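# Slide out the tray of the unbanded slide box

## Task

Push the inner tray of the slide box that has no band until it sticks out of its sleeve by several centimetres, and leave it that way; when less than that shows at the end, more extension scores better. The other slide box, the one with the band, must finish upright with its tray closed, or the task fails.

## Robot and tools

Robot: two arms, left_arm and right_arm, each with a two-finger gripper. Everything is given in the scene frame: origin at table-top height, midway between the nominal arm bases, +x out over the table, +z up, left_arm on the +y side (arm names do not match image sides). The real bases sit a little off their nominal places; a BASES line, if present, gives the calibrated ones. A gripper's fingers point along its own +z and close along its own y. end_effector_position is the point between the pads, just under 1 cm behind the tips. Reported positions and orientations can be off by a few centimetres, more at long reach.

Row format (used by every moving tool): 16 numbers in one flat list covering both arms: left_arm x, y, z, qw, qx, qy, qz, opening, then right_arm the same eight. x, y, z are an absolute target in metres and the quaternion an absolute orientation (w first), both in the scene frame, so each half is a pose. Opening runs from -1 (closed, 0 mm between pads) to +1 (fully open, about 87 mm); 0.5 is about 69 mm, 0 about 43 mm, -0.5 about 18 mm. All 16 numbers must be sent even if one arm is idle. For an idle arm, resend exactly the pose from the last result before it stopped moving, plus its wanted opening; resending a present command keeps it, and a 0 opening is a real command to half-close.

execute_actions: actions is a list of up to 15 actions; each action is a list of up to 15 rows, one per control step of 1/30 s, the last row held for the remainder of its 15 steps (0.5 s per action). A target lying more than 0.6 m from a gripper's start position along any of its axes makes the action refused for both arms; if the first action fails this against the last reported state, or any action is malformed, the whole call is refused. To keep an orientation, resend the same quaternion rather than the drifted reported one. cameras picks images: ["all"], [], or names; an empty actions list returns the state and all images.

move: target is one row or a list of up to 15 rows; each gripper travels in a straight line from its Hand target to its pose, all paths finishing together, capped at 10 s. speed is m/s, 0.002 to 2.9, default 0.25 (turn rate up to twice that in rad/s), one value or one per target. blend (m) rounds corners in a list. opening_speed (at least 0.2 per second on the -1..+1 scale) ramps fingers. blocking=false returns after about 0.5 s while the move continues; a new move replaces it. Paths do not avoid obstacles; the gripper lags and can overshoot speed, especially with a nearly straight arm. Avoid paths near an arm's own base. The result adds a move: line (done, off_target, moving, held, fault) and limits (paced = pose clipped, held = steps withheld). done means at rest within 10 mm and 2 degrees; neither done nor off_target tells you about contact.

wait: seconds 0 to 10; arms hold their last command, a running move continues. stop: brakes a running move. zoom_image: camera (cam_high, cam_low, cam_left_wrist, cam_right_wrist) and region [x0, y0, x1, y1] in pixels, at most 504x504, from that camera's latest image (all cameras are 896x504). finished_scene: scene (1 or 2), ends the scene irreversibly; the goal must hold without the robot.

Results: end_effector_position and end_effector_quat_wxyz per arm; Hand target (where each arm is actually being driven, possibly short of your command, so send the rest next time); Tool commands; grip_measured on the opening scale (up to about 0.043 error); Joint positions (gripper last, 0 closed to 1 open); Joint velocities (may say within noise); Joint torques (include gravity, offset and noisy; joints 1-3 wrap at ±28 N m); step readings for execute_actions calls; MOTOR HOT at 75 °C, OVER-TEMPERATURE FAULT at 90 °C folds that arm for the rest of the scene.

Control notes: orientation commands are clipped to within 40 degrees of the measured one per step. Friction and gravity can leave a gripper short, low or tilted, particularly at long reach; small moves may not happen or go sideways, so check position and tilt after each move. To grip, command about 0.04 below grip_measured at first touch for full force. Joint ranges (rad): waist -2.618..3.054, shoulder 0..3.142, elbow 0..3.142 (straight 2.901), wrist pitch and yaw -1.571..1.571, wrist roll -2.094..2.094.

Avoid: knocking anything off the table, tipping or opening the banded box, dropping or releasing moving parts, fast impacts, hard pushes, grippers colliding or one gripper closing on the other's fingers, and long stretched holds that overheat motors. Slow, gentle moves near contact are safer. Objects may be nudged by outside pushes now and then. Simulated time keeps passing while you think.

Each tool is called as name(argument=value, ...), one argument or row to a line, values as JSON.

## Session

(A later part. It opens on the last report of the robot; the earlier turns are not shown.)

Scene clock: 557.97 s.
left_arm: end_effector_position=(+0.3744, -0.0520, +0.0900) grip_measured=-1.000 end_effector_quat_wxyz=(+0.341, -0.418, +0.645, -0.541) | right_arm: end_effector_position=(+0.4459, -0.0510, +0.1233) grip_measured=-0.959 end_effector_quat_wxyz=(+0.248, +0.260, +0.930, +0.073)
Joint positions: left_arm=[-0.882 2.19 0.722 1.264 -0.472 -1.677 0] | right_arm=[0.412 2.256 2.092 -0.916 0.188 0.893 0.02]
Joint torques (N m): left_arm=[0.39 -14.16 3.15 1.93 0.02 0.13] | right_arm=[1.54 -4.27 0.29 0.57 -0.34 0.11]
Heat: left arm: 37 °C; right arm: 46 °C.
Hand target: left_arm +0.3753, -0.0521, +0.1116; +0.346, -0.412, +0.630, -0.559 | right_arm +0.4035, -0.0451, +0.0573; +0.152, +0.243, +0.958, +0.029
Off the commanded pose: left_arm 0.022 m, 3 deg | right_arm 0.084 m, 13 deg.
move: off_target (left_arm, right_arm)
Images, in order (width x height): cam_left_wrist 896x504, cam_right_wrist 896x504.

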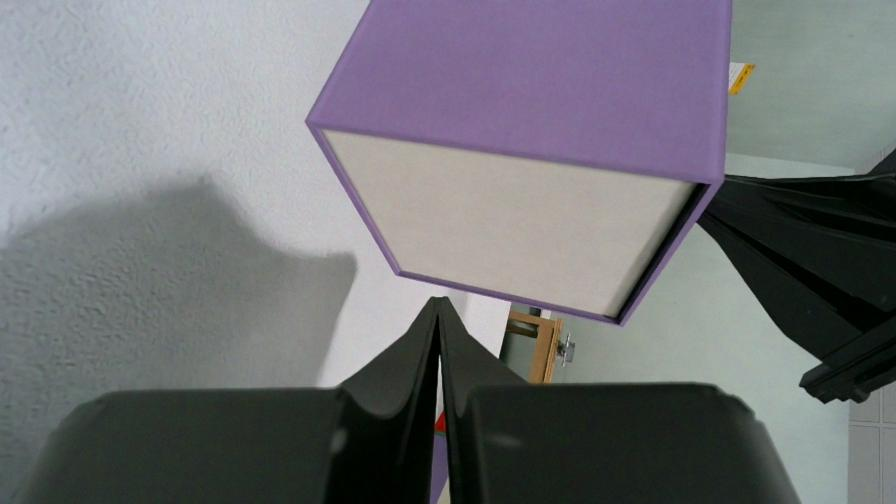

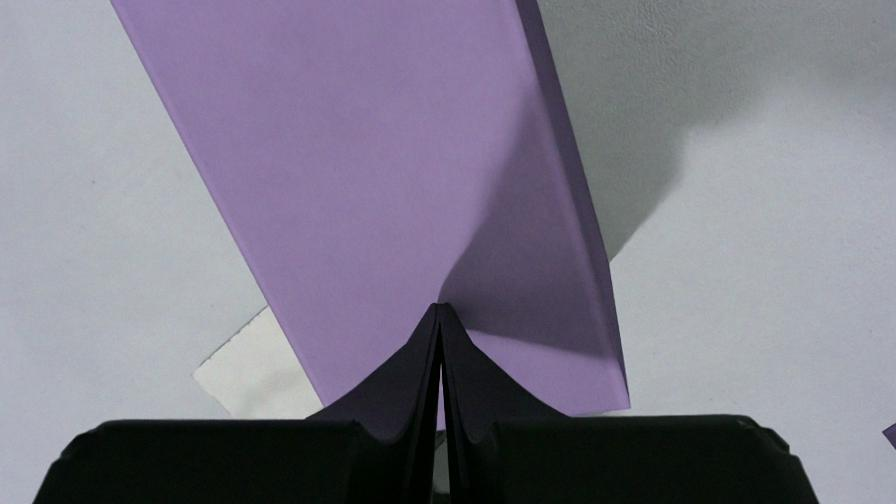

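move(
  target=[
    [0.376,-0.05,0.132,0.346,-0.412,0.630,-0.559,-1,0.405,-0.042,0.05,0.2,0.25,0.945,0.05,-1],
    [0.455,-0.08,0.126,0.346,-0.412,0.630,-0.559,-1,0.395,-0.035,0.045,0.2,0.25,0.945,0.05,-1],
  ],
  speed=[0.06,0.05],
  cameras=["cam_high","cam_left_wrist","cam_right_wrist"],
)

zoom_image(
  camera="cam_high",
  region=[290, 130, 520, 330],
)

Scene clock: 576.07 s.
left_arm: end_effector_position=(+0.4348, -0.0866, +0.1249) grip_measured=-1.000 end_effector_quat_wxyz=(+0.326, -0.401, +0.644, -0.564) | right_arm: end_effector_position=(+0.4582, -0.0370, +0.1241) grip_measured=-0.959 end_effector_quat_wxyz=(+0.324, +0.282, +0.896, +0.114)
Joint positions: left_arm=[-0.79 2.214 1 1.053 -0.33 -1.656 0] | right_arm=[0.445 2.146 1.835 -0.597 0.252 0.951 0.02]
Joint torques (N m): left_arm=[2.8 -9.07 9.02 1.81 -0.16 0.09] | right_arm=[1.57 -5.27 1.21 -0.27 -0.5 -0.06]
Heat: left arm: 39 °C; right arm: 42 °C.
Hand target: left_arm +0.4538, -0.0790, +0.1262; +0.346, -0.412, +0.631, -0.559 | right_arm +0.3974, -0.0376, +0.0550; +0.204, +0.254, +0.944, +0.052
Off the commanded pose: left_arm 0.021 m, 3 deg | right_arm 0.101 m, 17 deg.
move: off_target (left_arm, right_arm)
Images, in order (width x height): cam_high 896x504, cam_left_wrist 896x504, cam_right_wrist 896x504.

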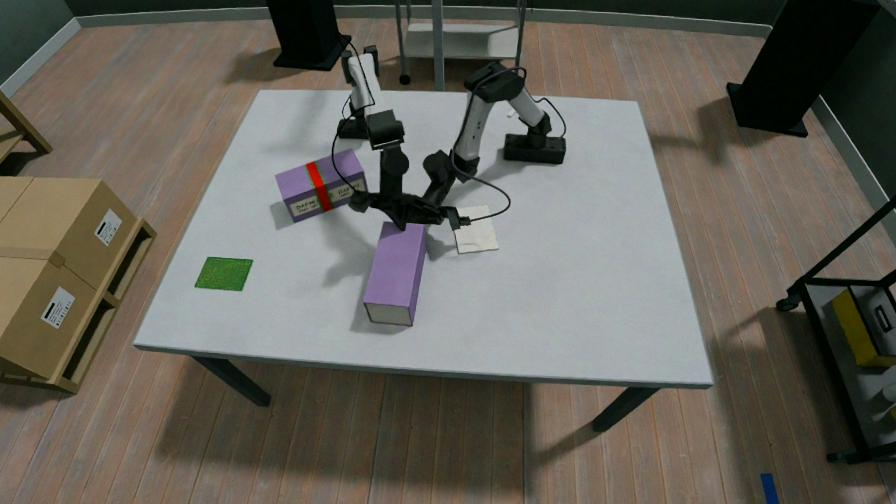

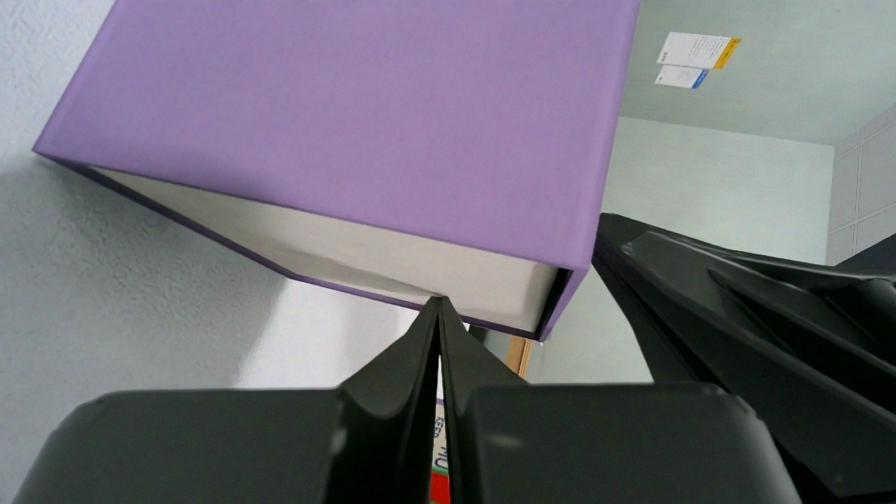

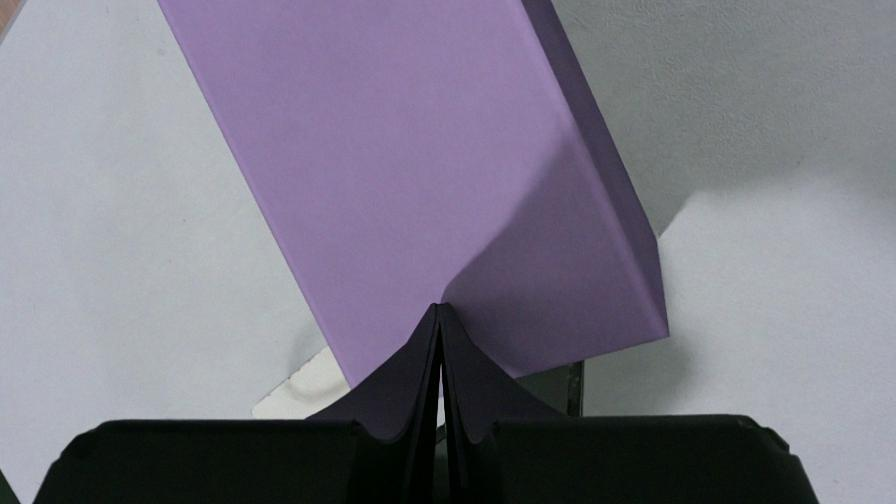

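Scaled by 2.191 from the camera's 896x504 image, which has a finer 1280x720 frame.

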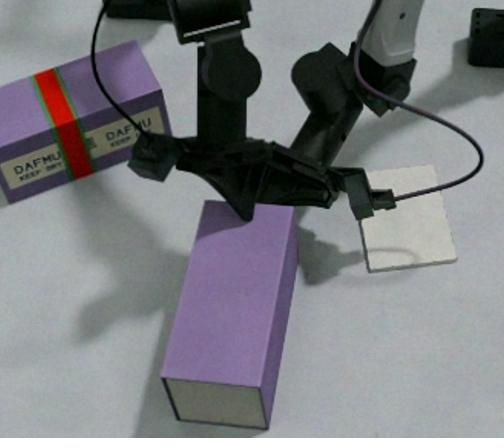

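move(
  target=[
    [0.39,-0.05,0.13,0.346,-0.412,0.630,-0.559,-1,0.455,-0.052,0.15,0.15,0.1,0.983,0.02,-1],
    [0.36,-0.015,0.125,0.39,-0.35,0.67,-0.53,-1,0.455,-0.052,0.15,0.12,0,0.993,0,-1],
    [0.36,-0.015,0.122,0.445,-0.445,0.559,-0.542,-1,0.455,-0.052,0.10,0.12,0,0.993,0,-1],
  ],
  speed=[0.1,0.1,0.08],
  cameras=["cam_high","cam_left_wrist","cam_right_wrist"],
)

Scene clock: 630.23 s.
left_arm: end_effector_position=(+0.3585, -0.0123, +0.1179) grip_measured=-1.000 end_effector_quat_wxyz=(+0.441, -0.441, +0.572, -0.532) | right_arm: end_effector_position=(+0.4525, -0.0579, +0.1254) grip_measured=-0.959 end_effector_quat_wxyz=(+0.199, +0.006, +0.980, +0.025)
Joint positions: left_arm=[-0.965 2.17 0.592 1.516 -0.774 -1.579 0] | right_arm=[0.399 2.646 2.864 -1.397 0.102 0.375 0.02]
Joint torques (N m): left_arm=[-0.58 -6.97 4.83 1.91 -0.06 0.1] | right_arm=[-0.29 -7.72 5.39 1.38 -0.08 0]
Heat: left arm: 38 °C; right arm: 40 °C.
Hand target: left_arm +0.3598, -0.0148, +0.1220; +0.444, -0.445, +0.559, -0.541 | right_arm +0.4532, -0.0527, +0.1000; +0.181, +0.001, +0.983, +0.024
Off the commanded pose: left_arm 0.005 m, 2 deg | right_arm 0.026 m, 10 deg.
elbow stopped short (right arm): the move would have taken joint 3 (elbow) straighter than the controller allows.
move: off_target (right_arm)
Images, in order (width x height): cam_high 896x504, cam_left_wrist 896x504, cam_right_wrist 896x504.

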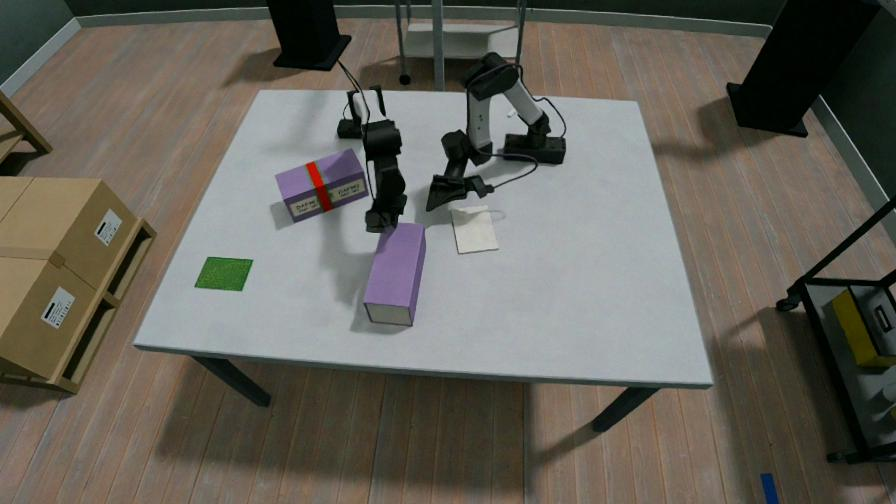

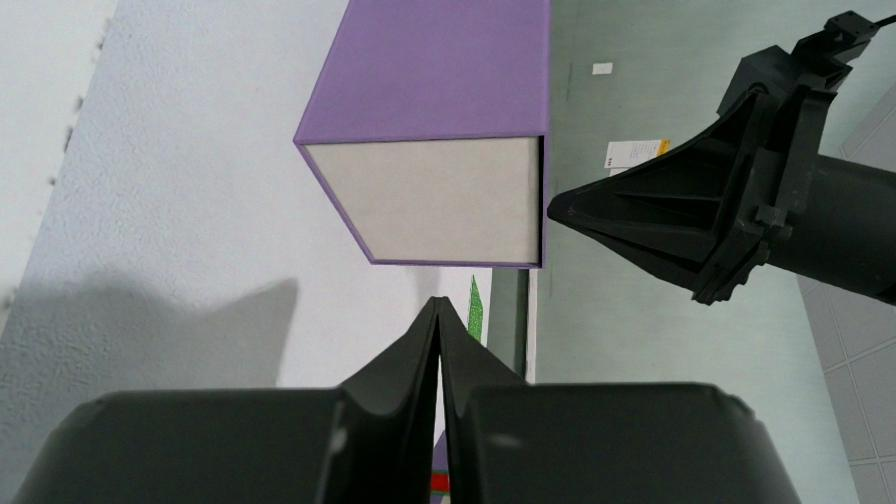

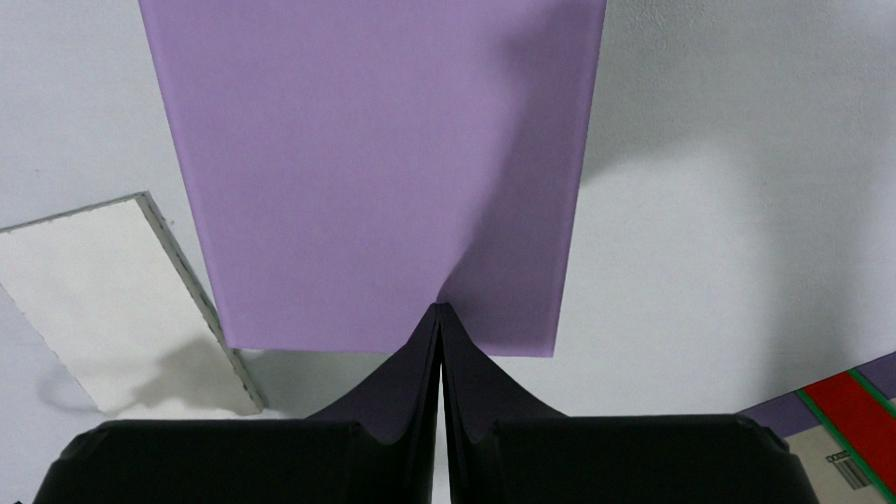

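move(
  target=[
    [0.36,-0.05,0.125,0.445,-0.445,0.559,-0.542,-1,0.455,-0.05,0.14,0.15,0,0.988,0,-1],
    [0.408,-0.067,0.125,0.445,-0.445,0.559,-0.542,-1,0.48,-0.042,0.13,0.15,0,0.988,0,-1],
    [0.408,-0.067,0.125,0.445,-0.445,0.559,-0.542,-1,0.45,-0.042,0.03,0.18,0,0.984,0,-1],
  ],
  speed=[0.1,0.1,0.06],
  cameras=["cam_left_wrist","cam_right_wrist"],
)

Scene clock: 649.70 s.
left_arm: end_effector_position=(+0.4038, -0.0647, +0.1301) grip_measured=-1.000 end_effector_quat_wxyz=(+0.441, -0.445, +0.557, -0.545) | right_arm: end_effector_position=(+0.4716, -0.0459, +0.1230) grip_measured=-0.959 end_effector_quat_wxyz=(+0.276, +0.013, +0.961, +0.024)
Joint positions: left_arm=[-0.943 2.26 0.893 1.345 -0.759 -1.58 0] | right_arm=[0.429 2.422 2.377 -0.991 0.179 0.39 0.02]
Joint torques (N m): left_arm=[0.55 -8.76 6.37 1.51 0.02 0.1] | right_arm=[0.17 -2.4 -0.43 1.29 -0.21 0.17]
Heat: left arm: 37 °C; right arm: 40 °C.
Hand target: left_arm +0.4078, -0.0668, +0.1250; +0.444, -0.444, +0.558, -0.541 | right_arm +0.4433, -0.0460, +0.0376; +0.180, +0.002, +0.984, -0.001
Off the commanded pose: left_arm 0.007 m, 1 deg | right_arm 0.096 m, 12 deg.
elbow stopped short (right arm): the move would have taken joint 3 (elbow) straighter than the controller allows.
move: off_target (right_arm)
Images, in order (width x height): cam_left_wrist 896x504, cam_right_wrist 896x504.

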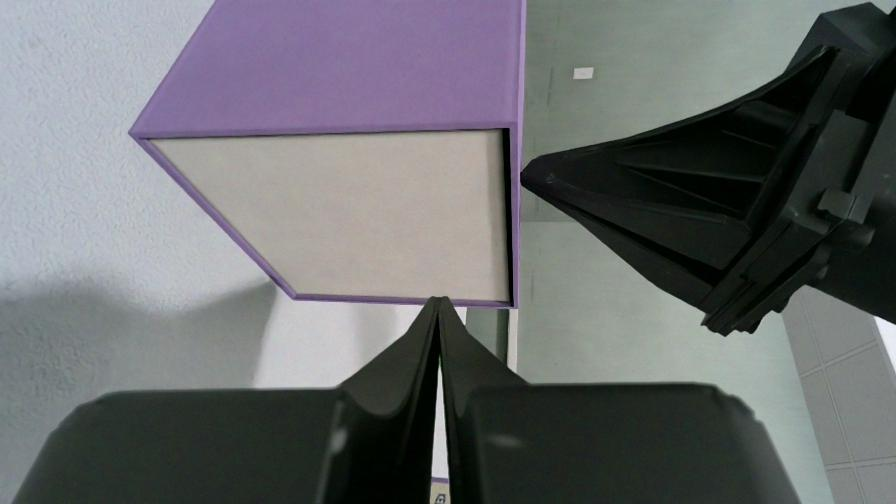

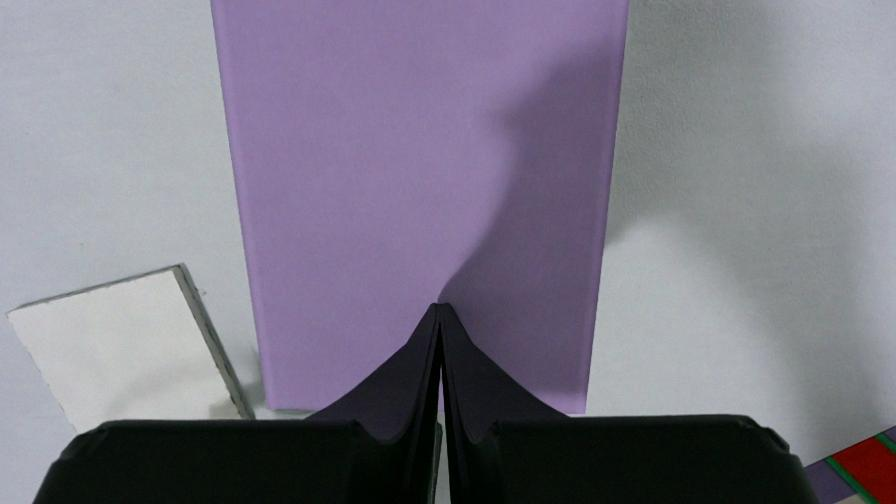

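move(
  target=[
    [0.415,-0.052,0.116,0.445,-0.445,0.559,-0.542,-1,0.435,-0.042,0.02,0.18,0,0.984,0,-1],
    [0.495,-0.056,0.115,0.445,-0.445,0.559,-0.542,-1,0.41,-0.042,0.0,0.18,0,0.984,0,-1],
  ],
  speed=[0.06,0.05],
  cameras=["cam_high","cam_left_wrist","cam_right_wrist"],
)

zoom_image(
  camera="cam_high",
  region=[290, 150, 520, 350],
)

Scene clock: 676.30 s.
left_arm: end_effector_position=(+0.4753, -0.0634, +0.1147) grip_measured=-1.000 end_effector_quat_wxyz=(+0.430, -0.437, +0.570, -0.547) | right_arm: end_effector_position=(+0.5058, -0.0353, +0.1206) grip_measured=-0.959 end_effector_quat_wxyz=(+0.392, +0.047, +0.918, +0.044)
Joint positions: left_arm=[-0.783 2.378 1.094 1.246 -0.563 -1.58 0] | right_arm=[0.445 2.304 2.037 -0.528 0.264 0.422 0.02]
Joint torques (N m): left_arm=[3.17 -9.61 9.24 1.6 -0.06 0.12] | right_arm=[1.03 -4.75 -0.57 -1.18 -0.85 0.21]
Heat: left arm: 36 °C; right arm: 38 °C.
Hand target: left_arm +0.4937, -0.0549, +0.1152; +0.444, -0.444, +0.559, -0.541 | right_arm +0.4183, -0.0441, +0.0207; +0.196, +0.009, +0.981, +0.003
Off the commanded pose: left_arm 0.021 m, 2 deg | right_arm 0.154 m, 27 deg.
move: off_target (left_arm, right_arm)
Images, in order (width x height): cam_high 896x504, cam_left_wrist 896x504, cam_right_wrist 896x504.

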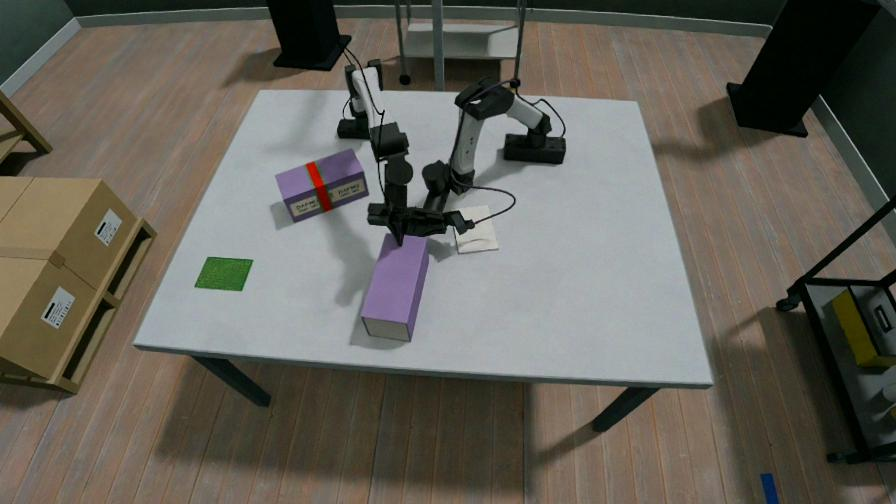

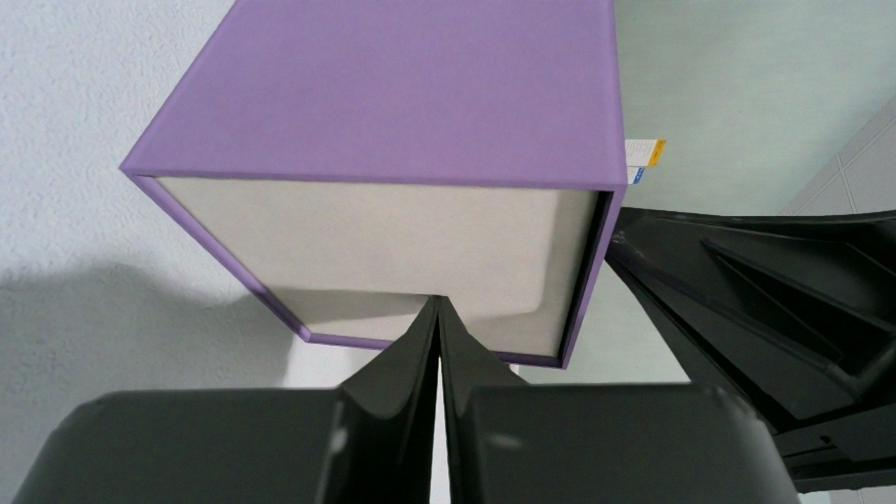

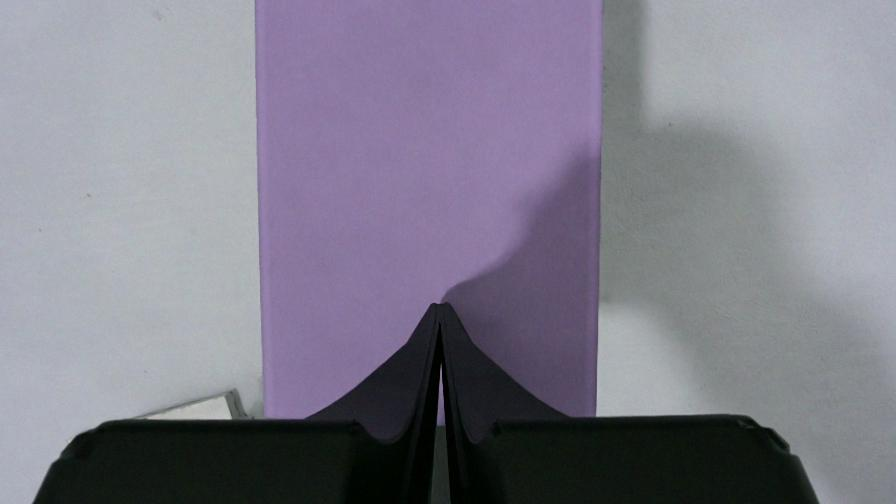

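Scaled by 2.191 from the camera's 896x504 image, which has a finer 1280x720 frame.

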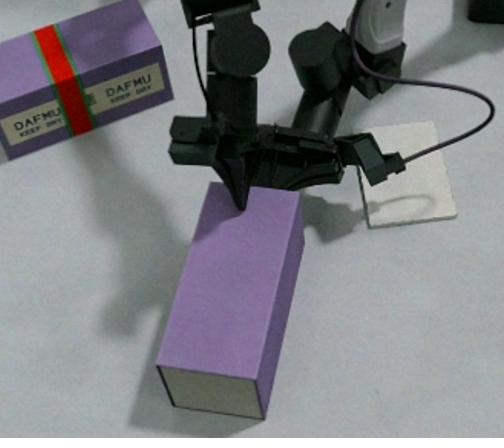

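move(
  target=[
    [0.505,-0.054,0.115,0.445,-0.445,0.559,-0.542,-1,0.33,-0.045,-0.01,0.25,0.02,0.968,0.02,-1],
  ],
  speed=[0.06],
  cameras=["cam_high","cam_left_wrist","cam_right_wrist"],
)

zoom_image(
  camera="cam_high",
  region=[290, 150, 520, 350],
)

Scene clock: 691.43 s.
left_arm: end_effector_position=(+0.4936, -0.0537, +0.0904) grip_measured=-1.000 end_effector_quat_wxyz=(+0.434, -0.440, +0.587, -0.522) | right_arm: end_effector_position=(+0.3868, -0.0461, +0.0183) grip_measured=-0.959 end_effector_quat_wxyz=(+0.287, +0.033, +0.957, +0.021)
Joint positions: left_arm=[-0.741 2.43 1.139 1.202 -0.537 -1.566 0] | right_arm=[0.516 2.124 1.442 -0.355 0.248 0.501 0.02]
Joint torques (N m): left_arm=[0.49 -14.24 7.58 1.97 -0.18 0.02] | right_arm=[-1.07 -9.4 6.37 1.48 0.09 0.02]
Heat: left arm: 37 °C; right arm: 38 °C.
Hand target: left_arm +0.5018, -0.0537, +0.1149; +0.444, -0.445, +0.559, -0.541 | right_arm +0.3910, -0.0462, +0.0217; +0.291, +0.035, +0.956, +0.023
Off the commanded pose: left_arm 0.027 m, 4 deg | right_arm 0.063 m, 5 deg.
move: held (right_arm; a check stopped the path), off_target (left_arm; braked when a check withheld steps of right_arm); limits=held
pose unreachable (right arm): on one or more control steps of this call, first in action 0 (counted from 0), this arm could not follow its commanded pose, so it was not sent that pose on those steps. It may still have moved: this result reports where it is.
cause: moving toward the commanded pose would bring a part of the arm too close to another arm (this arm's wrist (the part past joint 4) and the left arm's wrist (the part past joint 4), where that arm would come to rest).
Images, in order (width x height): cam_high 896x504, cam_left_wrist 896x504, cam_right_wrist 896x504.

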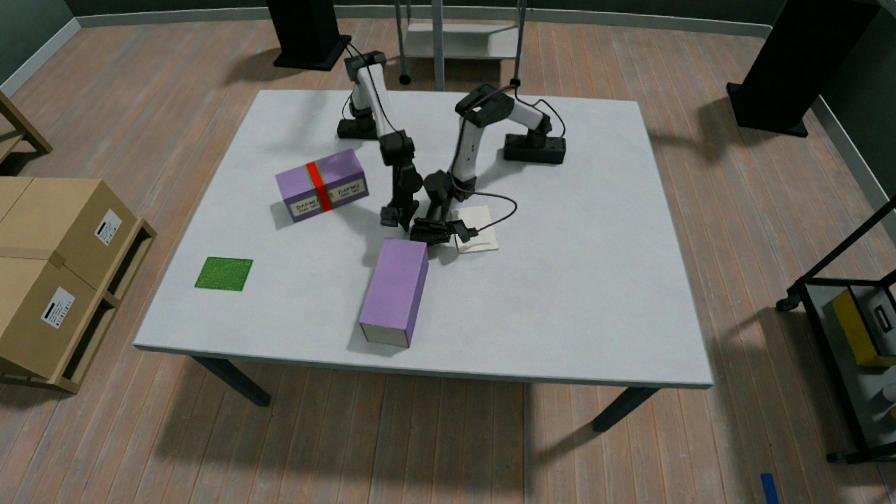

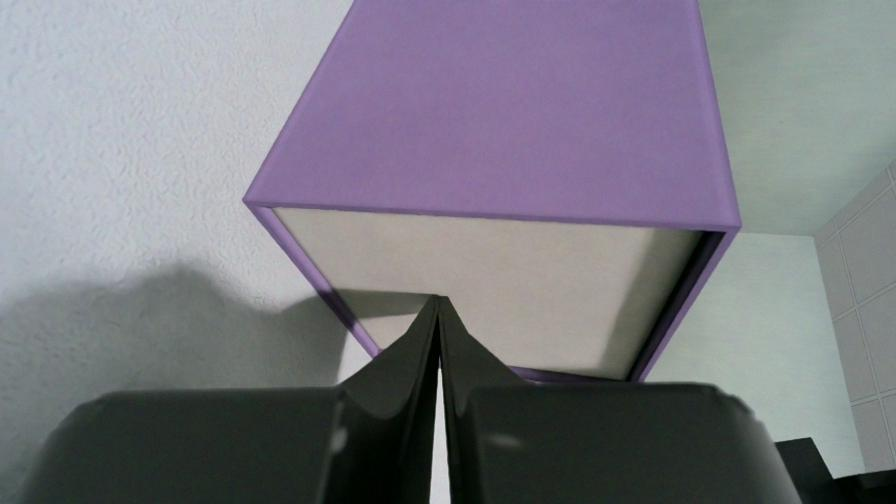

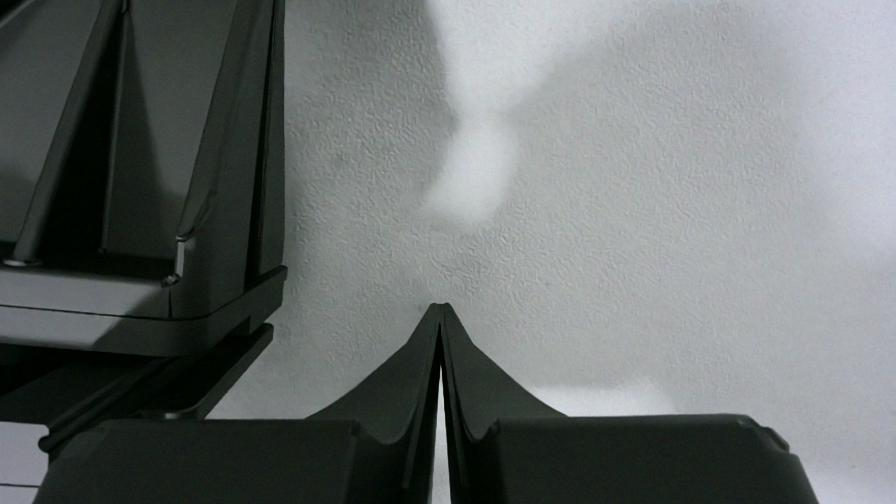

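Scaled by 2.191 from the camera's 896x504 image, which has a finer 1280x720 frame.

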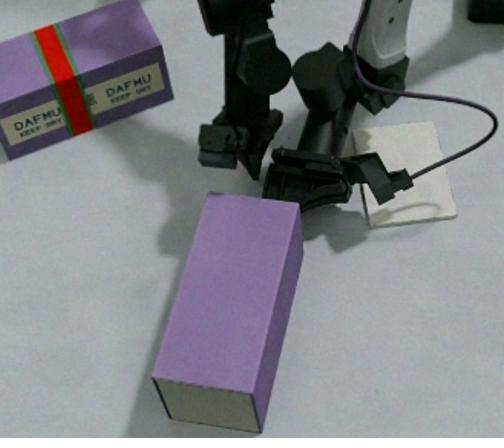

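move(
  target=[
    [0.42,0.0,0.14,0.445,-0.445,0.559,-0.542,-1,0.38,-0.08,0.06,0.287,0.033,0.957,0.021,-1],
    [0.36,0.09,0.16,0.445,-0.445,0.559,-0.542,-1,0.37,-0.12,0.16,0.3,0.2,0.9,0.3,-1],
    [0.36,0.09,0.16,0.445,-0.445,0.559,-0.542,-1,0.40,-0.09,0.125,0.430,0.430,0.561,0.561,-0.4],
  ],
  speed=[0.15,0.2,0.2],
  cameras=["cam_high","cam_left_wrist","cam_right_wrist"],
)

zoom_image(
  camera="cam_right_wrist",
  region=[350, 0, 800, 400],
)

Scene clock: 731.33 s.
left_arm: end_effector_position=(+0.3597, +0.0866, +0.1425) grip_measured=-1.000 end_effector_quat_wxyz=(+0.438, -0.447, +0.579, -0.522) | right_arm: end_effector_position=(+0.4024, -0.0940, +0.1498) grip_measured=-0.400 end_effector_quat_wxyz=(+0.441, +0.419, +0.551, +0.571)
Joint positions: left_arm=[-0.724 1.889 0.276 1.531 -0.539 -1.571 0] | right_arm=[0.273 2.01 0.587 1.465 -0.007 1.563 0.3]
Joint torques (N m): left_arm=[0.76 -9.21 2.35 2.04 0.05 0.11] | right_arm=[0.51 -1.81 2.52 2.58 0.1 0.05]
Heat: left arm: 39 °C; right arm: 41 °C.
Hand target: left_arm +0.3601, +0.0900, +0.1597; +0.444, -0.445, +0.559, -0.541 | right_arm +0.3990, -0.0905, +0.1256; +0.430, +0.430, +0.562, +0.561
Off the commanded pose: left_arm 0.018 m, 3 deg | right_arm 0.025 m, 2 deg.
joint sent to its limit (left arm) — joint 4 (wrist pitch), upper limit. The joint targets still meet the commanded pose.
move: off_target (left_arm, right_arm); target 3's new opening was sent with right_arm's hand 0.025 m and 2 deg from that target
Images, in order (width x height): cam_high 896x504, cam_left_wrist 896x504, cam_right_wrist 896x504.

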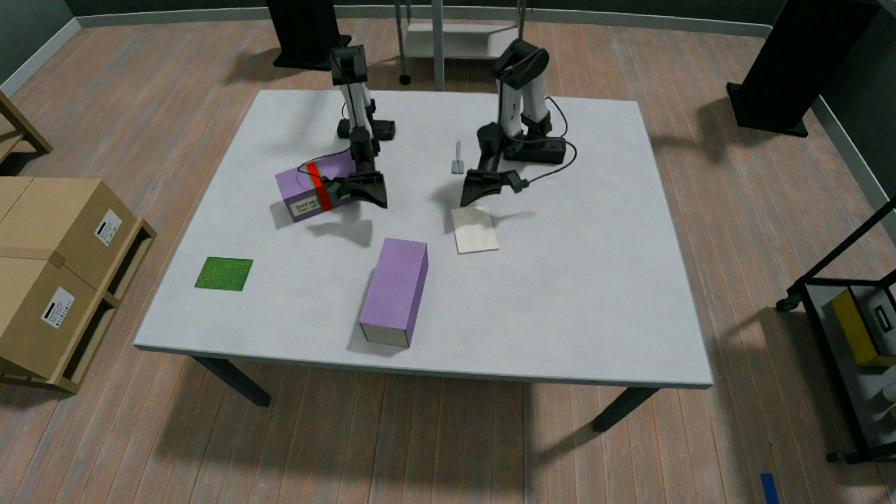

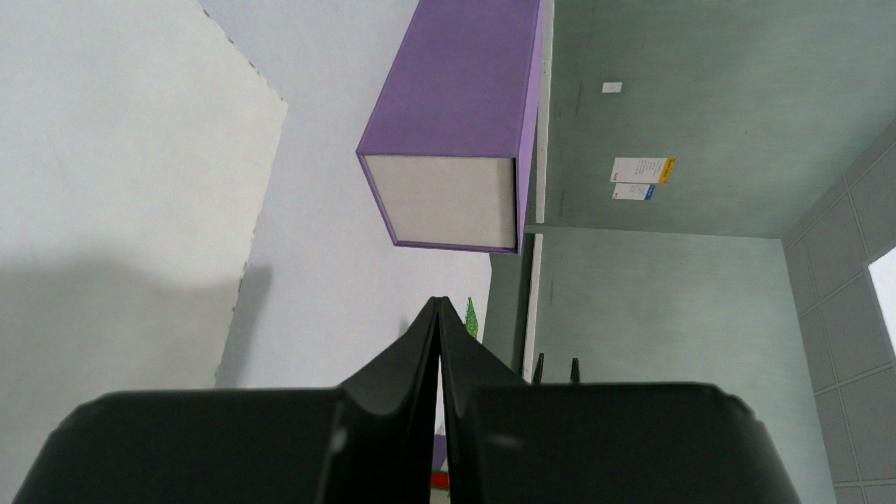

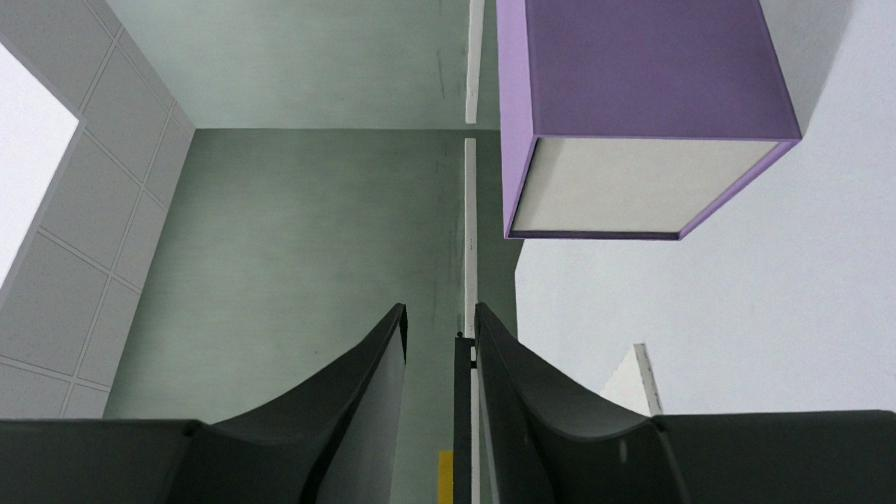

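Scaled by 1.120 from the camera's 896x504 image, which has a finer 1280x720 frame.

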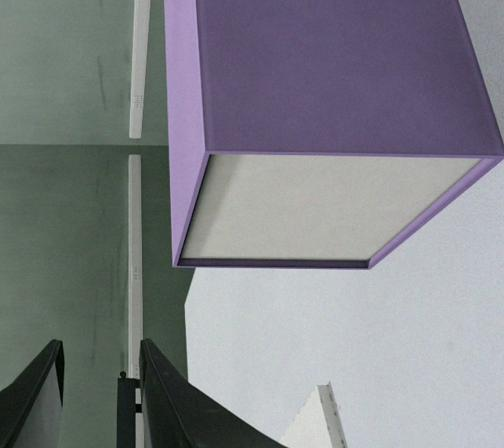

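move(
  target=[
    [0.36,0.09,0.16,0.445,-0.445,0.559,-0.542,-1,0.41,-0.092,0.11,0.430,0.430,0.561,0.561,-0.4],
    [0.36,0.09,0.16,0.445,-0.445,0.559,-0.542,-1,0.45,-0.08,0.11,0.430,0.430,0.561,0.561,-0.4],
  ],
  speed=[0.1,0.1],
  cameras=["cam_high","cam_right_wrist"],
)

zoom_image(
  camera="cam_right_wrist",
  region=[350, 0, 800, 400],
)

Scene clock: 756.27 s.
left_arm: end_effector_position=(+0.3597, +0.0866, +0.1425) grip_measured=-1.000 end_effector_quat_wxyz=(+0.438, -0.447, +0.579, -0.522) | right_arm: end_effector_position=(+0.4462, -0.0820, +0.1666) grip_measured=-0.400 end_effector_quat_wxyz=(+0.456, +0.403, +0.530, +0.591)
Joint positions: left_arm=[-0.724 1.889 0.276 1.531 -0.539 -1.571 0] | right_arm=[0.274 2.11 0.79 1.434 -0.006 1.564 0.3]
Joint torques (N m): left_arm=[0.96 -9.09 2.39 2.02 0 0.08] | right_arm=[-0.44 0.23 3.11 2.09 0 0.05]
Heat: left arm: 38 °C; right arm: 39 °C.
Hand target: left_arm +0.3601, +0.0900, +0.1597; +0.444, -0.445, +0.559, -0.541 | right_arm +0.4446, -0.0817, +0.1118; +0.430, +0.430, +0.562, +0.561
Off the commanded pose: left_arm 0.018 m, 3 deg | right_arm 0.057 m, 7 deg.
joint sent to its limit (left arm) — joint 4 (wrist pitch), upper limit. The joint targets still meet the commanded pose.
move: off_target (left_arm, right_arm)
Images, in order (width x height): cam_high 896x504, cam_right_wrist 896x504.

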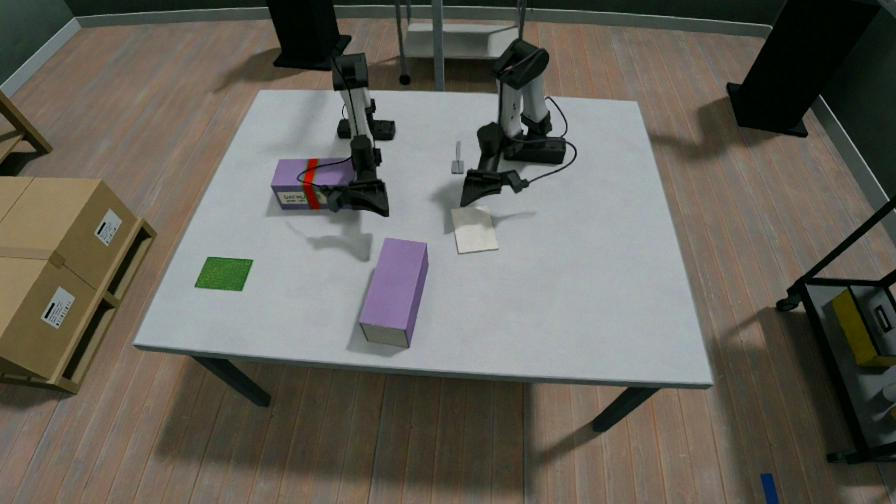

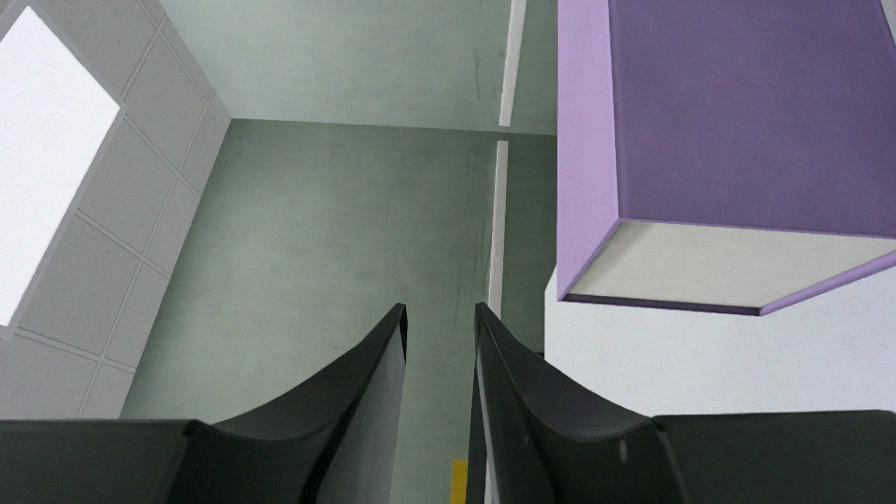

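Scaled by 1.120 from the camera's 896x504 image, which has a finer 1280x720 frame.

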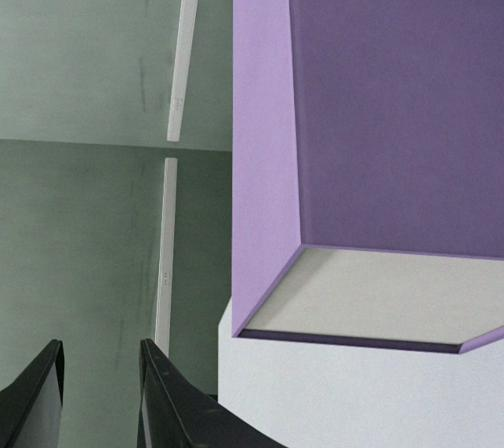

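move(
  target=[
    [0.36,0.09,0.16,0.445,-0.445,0.559,-0.542,-1,0.446,-0.07,0.24,0.456,0.403,0.53,0.591,-0.4],
    [0.36,0.09,0.17,0.445,-0.445,0.559,-0.542,-1,0.36,-0.1,0.27,0.4,0,0.917,0,-1],
  ],
  speed=[0.1,0.2],
  cameras=["cam_high","cam_low","cam_right_wrist"],
)

zoom_image(
  camera="cam_high",
  region=[230, 130, 480, 360],
)

Scene clock: 779.53 s.
left_arm: end_effector_position=(+0.3596, +0.0865, +0.1602) grip_measured=-1.000 end_effector_quat_wxyz=(+0.440, -0.445, +0.568, -0.535) | right_arm: end_effector_position=(+0.3553, -0.1015, +0.2567) grip_measured=-0.959 end_effector_quat_wxyz=(+0.386, -0.001, +0.923, +0.000)
Joint positions: left_arm=[-0.724 1.817 0.276 1.493 -0.538 -1.571 0] | right_arm=[0.482 1.691 1.724 -0.868 0.325 0.339 0.021]
Joint torques (N m): left_arm=[0.72 -8.73 3.07 1.72 0.03 0.02] | right_arm=[-0.35 -6.5 9.25 1.71 0.25 -0.03]
Heat: left arm: 38 °C; right arm: 40 °C.
Hand target: left_arm +0.3601, +0.0900, +0.1699; +0.445, -0.444, +0.558, -0.541 | right_arm +0.3596, -0.1002, +0.2698; +0.400, +0.000, +0.917, +0.000
Off the commanded pose: left_arm 0.010 m, 1 deg | right_arm 0.014 m, 2 deg.
move: off_target (right_arm); target 2's new opening was sent with right_arm's hand 0.014 m and 2 deg from that target
Images, in order (width x height): cam_high 896x504, cam_low 896x504, cam_right_wrist 896x504.

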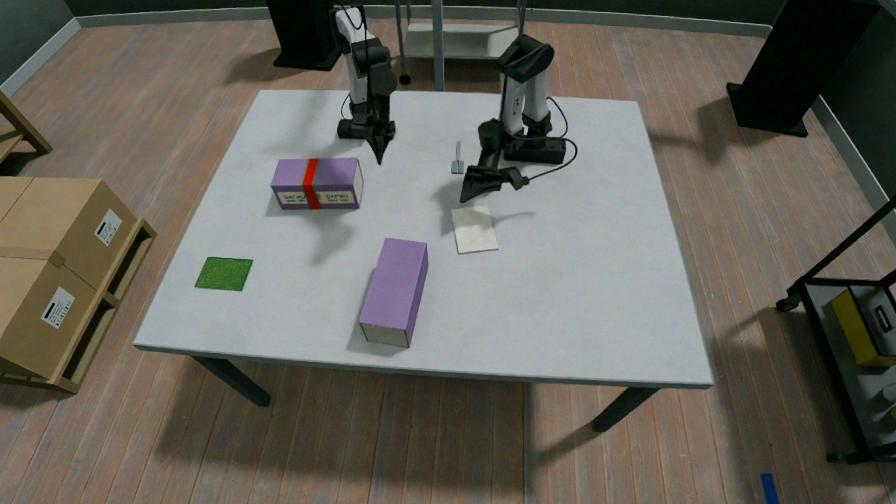

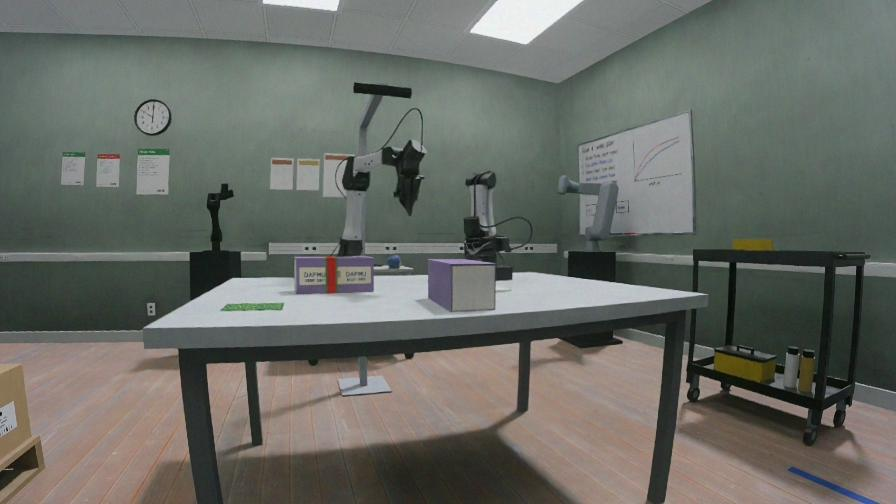

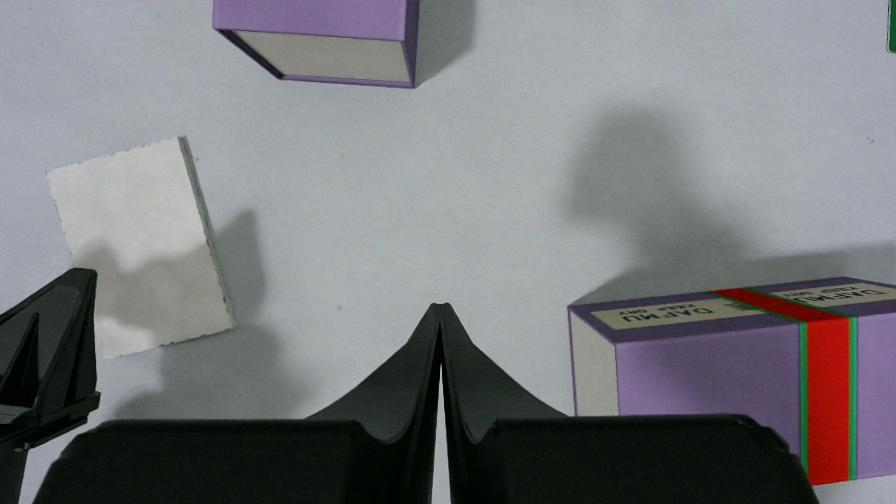

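Scaled by 2.016 from the camera's 896x504 image, which has a finer 1280x720 frame.

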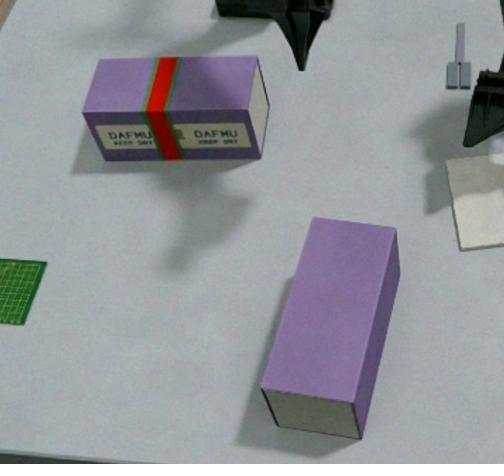

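zoom_image(
  camera="cam_low",
  region=[410, 240, 520, 320],
)

zoom_image(
  camera="cam_right_wrist",
  region=[180, 0, 450, 120],
)

zoom_image(
  camera="cam_high",
  region=[350, 300, 430, 360],
)

Scaled by 4.582 from the camera's 896x504 image, which has a finer 1280x720 frame.

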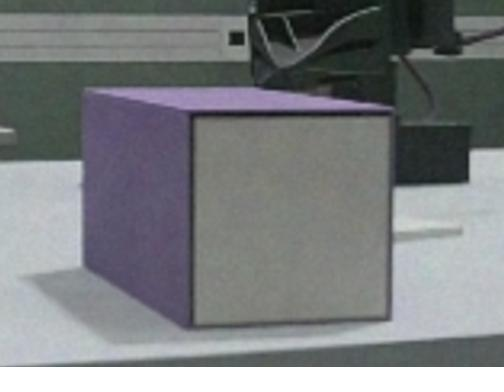

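Scaled by 1.867 from the camera's 896x504 image, which has a finer 1280x720 frame.

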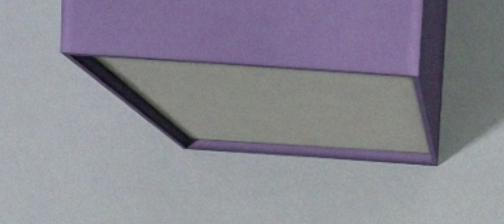

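Scaled by 6.300 from the camera's 896x504 image, which has a finer 1280x720 frame.

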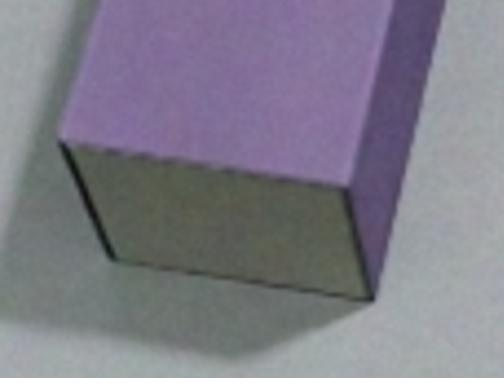

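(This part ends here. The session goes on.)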